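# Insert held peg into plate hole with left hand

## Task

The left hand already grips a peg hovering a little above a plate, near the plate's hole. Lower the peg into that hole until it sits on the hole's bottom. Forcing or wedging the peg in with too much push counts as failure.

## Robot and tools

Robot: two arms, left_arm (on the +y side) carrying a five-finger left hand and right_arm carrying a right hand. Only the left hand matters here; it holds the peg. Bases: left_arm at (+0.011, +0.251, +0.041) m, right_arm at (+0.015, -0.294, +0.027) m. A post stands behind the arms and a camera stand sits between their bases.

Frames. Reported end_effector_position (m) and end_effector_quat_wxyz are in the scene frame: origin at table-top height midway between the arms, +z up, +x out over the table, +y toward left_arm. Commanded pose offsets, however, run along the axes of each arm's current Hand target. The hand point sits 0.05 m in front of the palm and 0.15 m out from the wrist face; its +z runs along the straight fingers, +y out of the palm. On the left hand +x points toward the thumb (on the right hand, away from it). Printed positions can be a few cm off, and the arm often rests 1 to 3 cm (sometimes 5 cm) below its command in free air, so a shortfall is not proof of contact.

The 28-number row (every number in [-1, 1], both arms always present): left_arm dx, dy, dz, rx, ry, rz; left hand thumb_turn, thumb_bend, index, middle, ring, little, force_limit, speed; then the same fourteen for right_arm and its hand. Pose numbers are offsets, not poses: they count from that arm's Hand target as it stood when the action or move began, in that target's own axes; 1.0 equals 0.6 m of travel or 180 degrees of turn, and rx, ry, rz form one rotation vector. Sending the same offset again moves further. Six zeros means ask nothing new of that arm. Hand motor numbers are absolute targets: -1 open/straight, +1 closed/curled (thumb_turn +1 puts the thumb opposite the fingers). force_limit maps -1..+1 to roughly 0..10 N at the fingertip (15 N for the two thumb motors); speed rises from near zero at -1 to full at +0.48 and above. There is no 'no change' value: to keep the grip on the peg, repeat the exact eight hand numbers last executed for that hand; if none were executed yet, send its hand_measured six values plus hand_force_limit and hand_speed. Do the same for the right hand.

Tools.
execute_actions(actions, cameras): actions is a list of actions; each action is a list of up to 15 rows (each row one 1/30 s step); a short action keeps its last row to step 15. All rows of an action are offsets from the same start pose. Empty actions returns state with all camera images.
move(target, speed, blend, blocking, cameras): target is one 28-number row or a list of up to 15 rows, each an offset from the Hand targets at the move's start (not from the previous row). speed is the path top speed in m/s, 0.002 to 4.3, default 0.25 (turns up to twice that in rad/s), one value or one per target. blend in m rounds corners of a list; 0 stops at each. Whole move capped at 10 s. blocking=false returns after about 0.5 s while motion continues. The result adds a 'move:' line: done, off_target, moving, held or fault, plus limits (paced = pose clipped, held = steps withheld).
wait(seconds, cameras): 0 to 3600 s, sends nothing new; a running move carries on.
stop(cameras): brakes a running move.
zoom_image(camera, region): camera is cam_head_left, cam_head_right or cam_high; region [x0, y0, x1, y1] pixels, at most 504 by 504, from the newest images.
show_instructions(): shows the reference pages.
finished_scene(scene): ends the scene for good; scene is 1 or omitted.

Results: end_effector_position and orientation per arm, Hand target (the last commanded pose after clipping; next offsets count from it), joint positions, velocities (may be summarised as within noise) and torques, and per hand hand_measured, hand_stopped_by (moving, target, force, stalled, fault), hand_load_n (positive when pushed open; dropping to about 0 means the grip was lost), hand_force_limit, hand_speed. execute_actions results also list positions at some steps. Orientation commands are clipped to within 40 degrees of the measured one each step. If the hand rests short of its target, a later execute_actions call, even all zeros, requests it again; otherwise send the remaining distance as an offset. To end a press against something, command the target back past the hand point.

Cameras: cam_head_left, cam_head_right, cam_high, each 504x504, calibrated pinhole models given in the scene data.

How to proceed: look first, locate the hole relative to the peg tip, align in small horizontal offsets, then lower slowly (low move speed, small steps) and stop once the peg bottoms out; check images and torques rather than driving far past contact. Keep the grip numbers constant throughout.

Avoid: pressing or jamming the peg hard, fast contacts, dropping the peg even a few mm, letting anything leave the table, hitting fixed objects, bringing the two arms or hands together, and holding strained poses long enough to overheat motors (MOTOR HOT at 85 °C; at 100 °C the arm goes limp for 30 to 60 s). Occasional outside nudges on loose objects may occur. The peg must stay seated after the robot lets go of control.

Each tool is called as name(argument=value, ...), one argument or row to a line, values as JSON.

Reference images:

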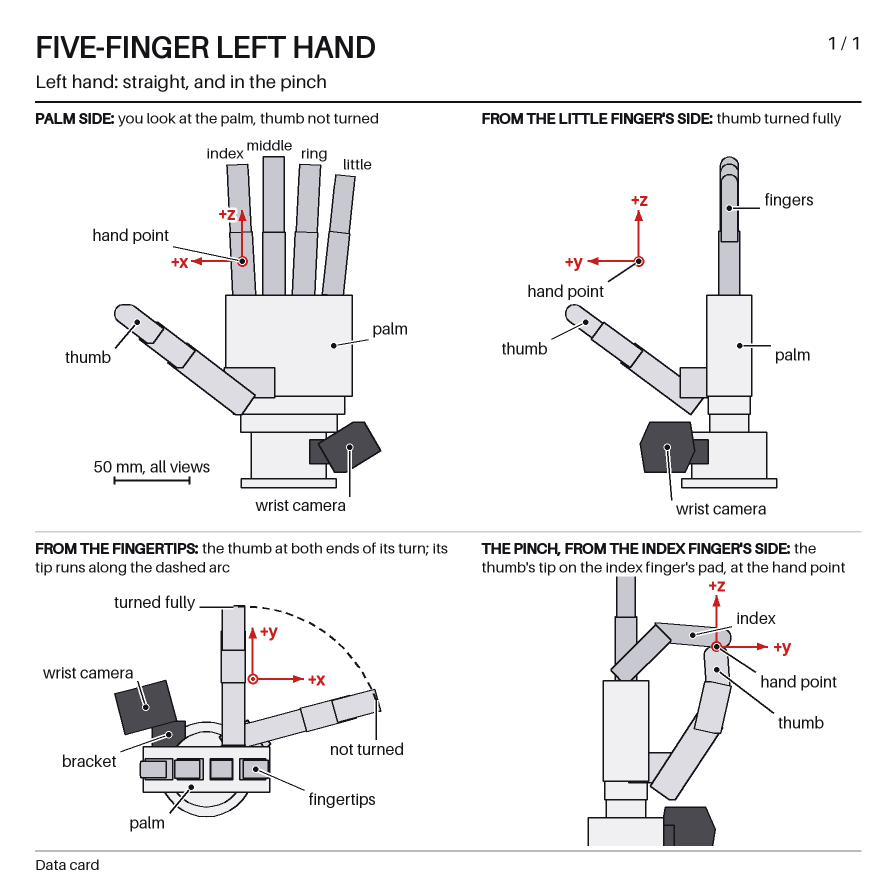

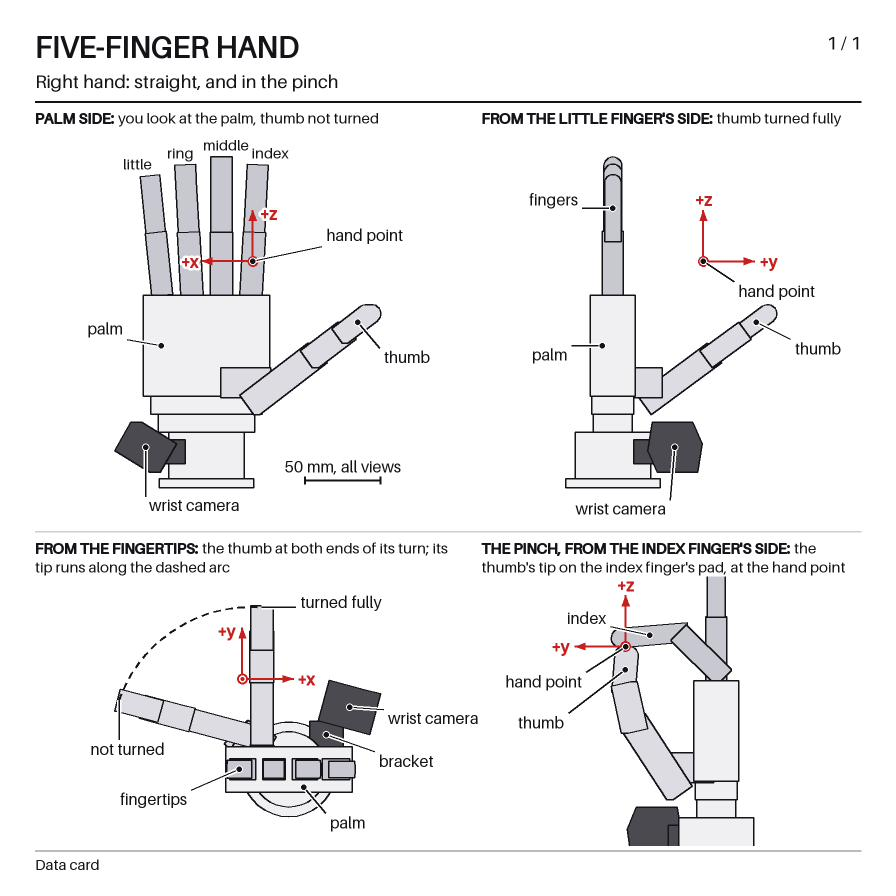

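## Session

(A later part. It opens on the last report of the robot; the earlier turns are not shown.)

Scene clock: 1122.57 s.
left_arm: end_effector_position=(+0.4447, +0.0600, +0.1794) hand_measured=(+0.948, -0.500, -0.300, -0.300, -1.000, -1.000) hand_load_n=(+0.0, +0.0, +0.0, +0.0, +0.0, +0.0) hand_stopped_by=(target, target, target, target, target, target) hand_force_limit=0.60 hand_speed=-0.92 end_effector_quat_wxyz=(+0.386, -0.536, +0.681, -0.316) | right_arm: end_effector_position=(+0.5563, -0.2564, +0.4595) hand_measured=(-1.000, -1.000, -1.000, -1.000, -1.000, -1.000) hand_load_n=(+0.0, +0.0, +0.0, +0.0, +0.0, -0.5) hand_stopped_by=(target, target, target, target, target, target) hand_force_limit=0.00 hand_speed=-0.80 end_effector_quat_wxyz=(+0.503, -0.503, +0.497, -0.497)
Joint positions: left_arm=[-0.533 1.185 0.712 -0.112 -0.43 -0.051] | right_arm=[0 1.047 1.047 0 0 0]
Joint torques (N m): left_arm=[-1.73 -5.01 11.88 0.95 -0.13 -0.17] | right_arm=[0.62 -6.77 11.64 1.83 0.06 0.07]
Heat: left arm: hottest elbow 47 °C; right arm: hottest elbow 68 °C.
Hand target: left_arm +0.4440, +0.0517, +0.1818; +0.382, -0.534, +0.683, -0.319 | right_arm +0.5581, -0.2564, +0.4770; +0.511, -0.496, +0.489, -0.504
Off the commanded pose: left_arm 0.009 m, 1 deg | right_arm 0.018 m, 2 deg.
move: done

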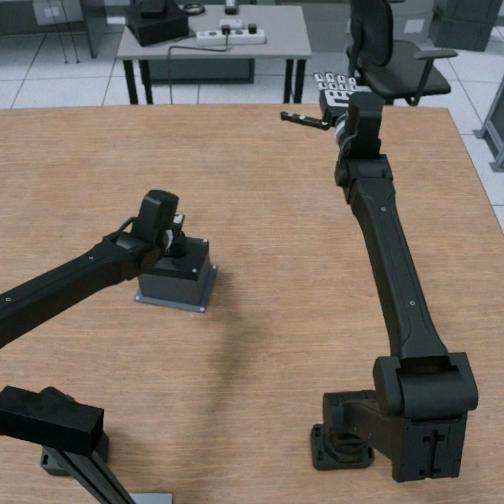

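move(
  target=[0,0,0,0,0,0,0.948,-1,-1,-1,-1,-1,0.6,-0.85,0,0,0,0,0,0,-1,-1,-1,-1,-1,-1,0,-0.8],
  speed=0.04,
  cameras=["cam_head_right"],
)

zoom_image(
  camera="cam_head_right",
  region=[135, 205, 195, 265],
)

Scene clock: 1126.87 s.
left_arm: end_effector_position=(+0.4447, +0.0600, +0.1794) hand_measured=(+0.948, -1.000, -1.000, -1.000, -1.000, -1.000) hand_load_n=(+0.0, +0.0, +0.0, +0.0, +0.0, +0.0) hand_stopped_by=(target, target, target, target, target, target) hand_force_limit=0.60 hand_speed=-0.85 end_effector_quat_wxyz=(+0.386, -0.536, +0.681, -0.316) | right_arm: end_effector_position=(+0.5563, -0.2564, +0.4595) hand_measured=(-1.000, -1.000, -1.000, -1.000, -1.000, -1.000) hand_load_n=(+0.0, +0.0, -0.5, +0.0, +0.0, +0.0) hand_stopped_by=(target, target, target, target, target, target) hand_force_limit=0.00 hand_speed=-0.80 end_effector_quat_wxyz=(+0.503, -0.503, +0.497, -0.497)
Joint positions: left_arm=[-0.533 1.185 0.712 -0.112 -0.43 -0.051] | right_arm=[0 1.047 1.047 0 0 0]
Joint torques (N m): left_arm=[-1.67 -5.01 11.92 0.96 -0.13 -0.17] | right_arm=[0.56 -6.89 11.64 1.78 0.06 0.07]
Heat: left arm: hottest elbow 47 °C; right arm: hottest elbow 68 °C.
Hand target: left_arm +0.4440, +0.0517, +0.1818; +0.382, -0.534, +0.683, -0.319 | right_arm +0.5581, -0.2564, +0.4770; +0.511, -0.496, +0.489, -0.504
Off the commanded pose: left_arm 0.009 m, 1 deg | right_arm 0.018 m, 2 deg.
move: done

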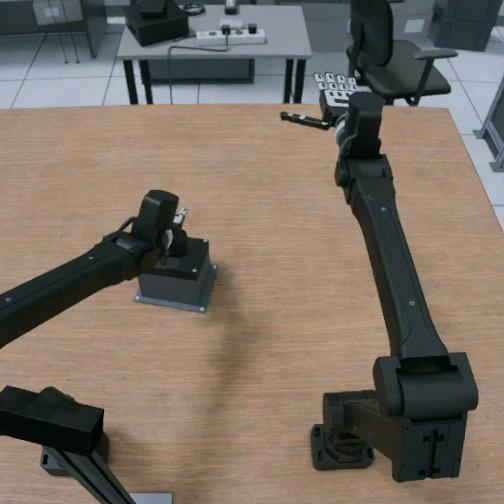

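Scaled by 8.400.

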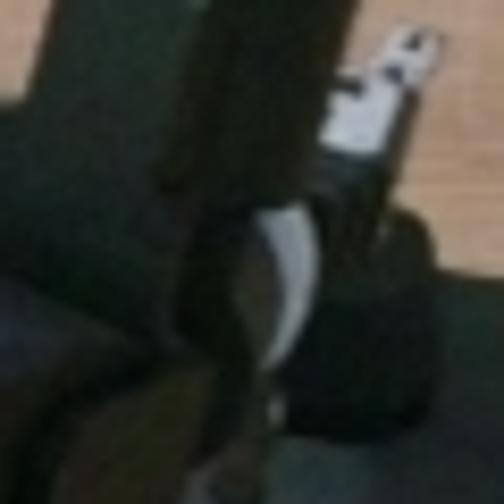

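move(
  target=[
    [-0.0138,-0.0670,-0.0450,0,0,0,0.948,-1,-1,-1,-1,-1,1,-0.7,0,0,0,0,0,0,-1,-1,-1,-1,-1,-1,0,-0.8],
    [-0.0385,-0.1866,-0.1692,0,0,0,0.948,-1,-1,-1,-1,-1,1,-0.7,0,0,0,0,0,0,-1,-1,-1,-1,-1,-1,0,-0.8],
    [-0.20,-0.25,-0.24,0,0,0,0.948,-1,-1,-1,-1,-1,1,-0.7,0,0,0,0,0,0,-1,-1,-1,-1,-1,-1,0,-0.8],
  ],
  speed=0.15,
  blend=0.02,
  cameras=["all"],
)

zoom_image(
  camera="cam_head_right",
  region=[145, 220, 200, 275],
)

zoom_image(
  camera="cam_high",
  region=[195, 235, 275, 315],
)

Scene clock: 1136.60 s.
left_arm: end_effector_position=(+0.4032, +0.1364, +0.3758) hand_measured=(+0.948, -1.000, -1.000, -1.000, -1.000, -1.000) hand_load_n=(+0.0, +0.0, +0.0, +0.0, +0.0, +0.0) hand_stopped_by=(target, target, target, target, target, target) hand_force_limit=1.00 hand_speed=-0.70 end_effector_quat_wxyz=(+0.370, -0.539, +0.692, -0.307) | right_arm: end_effector_position=(+0.5563, -0.2564, +0.4595) hand_measured=(-1.000, -1.000, -1.000, -1.000, -1.000, -1.000) hand_load_n=(-0.5, +0.0, +0.0, -0.5, +0.0, +0.0) hand_stopped_by=(target, target, target, target, target, target) hand_force_limit=0.00 hand_speed=-0.80 end_effector_quat_wxyz=(+0.503, -0.503, +0.497, -0.497)
Joint positions: left_arm=[-0.352 0.906 1.076 -0.759 -0.258 0.047] | right_arm=[0 1.047 1.047 0 0 0]
Joint torques (N m): left_arm=[0.44 -3.02 16.44 1.06 0.03 0.03] | right_arm=[0.56 -6.83 11.64 1.78 0.05 0.08]
Heat: left arm: hottest elbow 48 °C; right arm: hottest elbow 69 °C.
Hand target: left_arm +0.4091, +0.1391, +0.4027; +0.382, -0.534, +0.683, -0.319 | right_arm +0.5581, -0.2564, +0.4770; +0.511, -0.496, +0.489, -0.504
Off the commanded pose: left_arm 0.028 m, 2 deg | right_arm 0.018 m, 2 deg.
move: off_target (left_arm)

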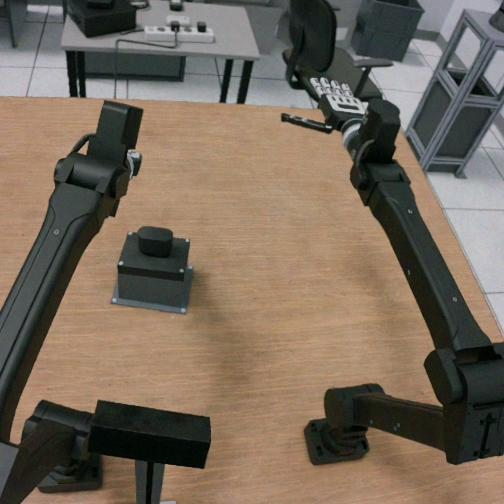

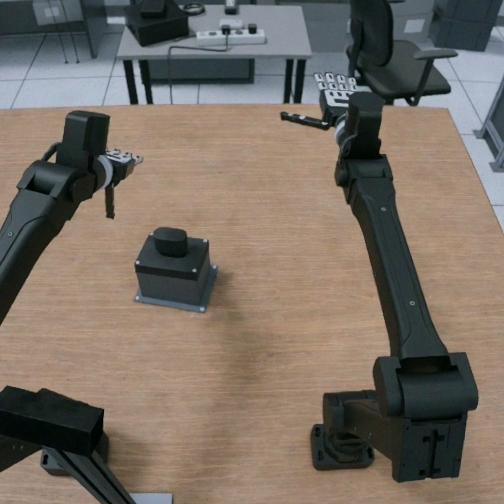

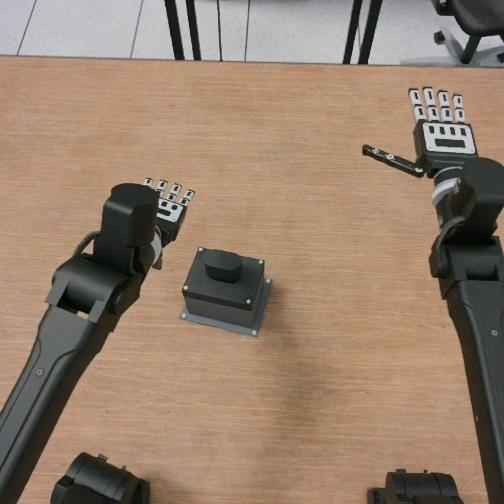

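Scaled by 9.164.

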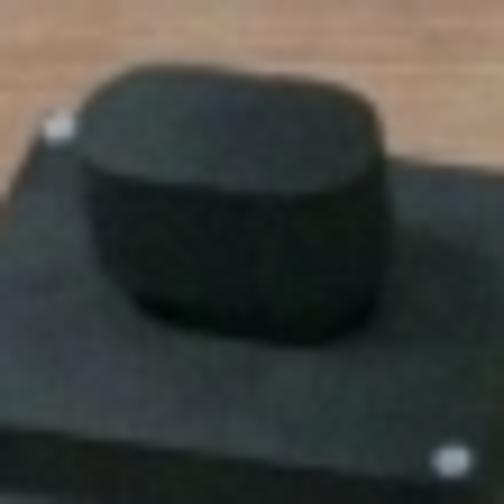

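Scaled by 6.300.

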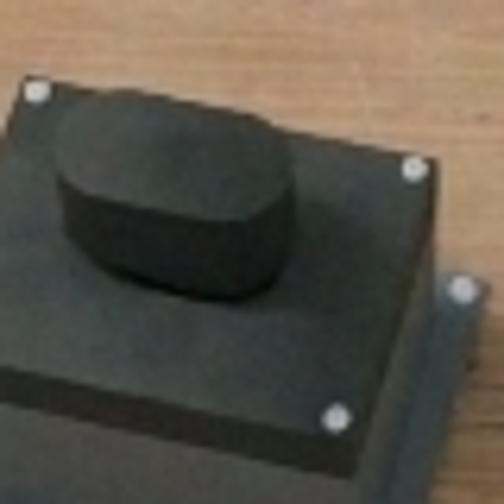

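finished_scene(
)

The scene is finished: the task was done.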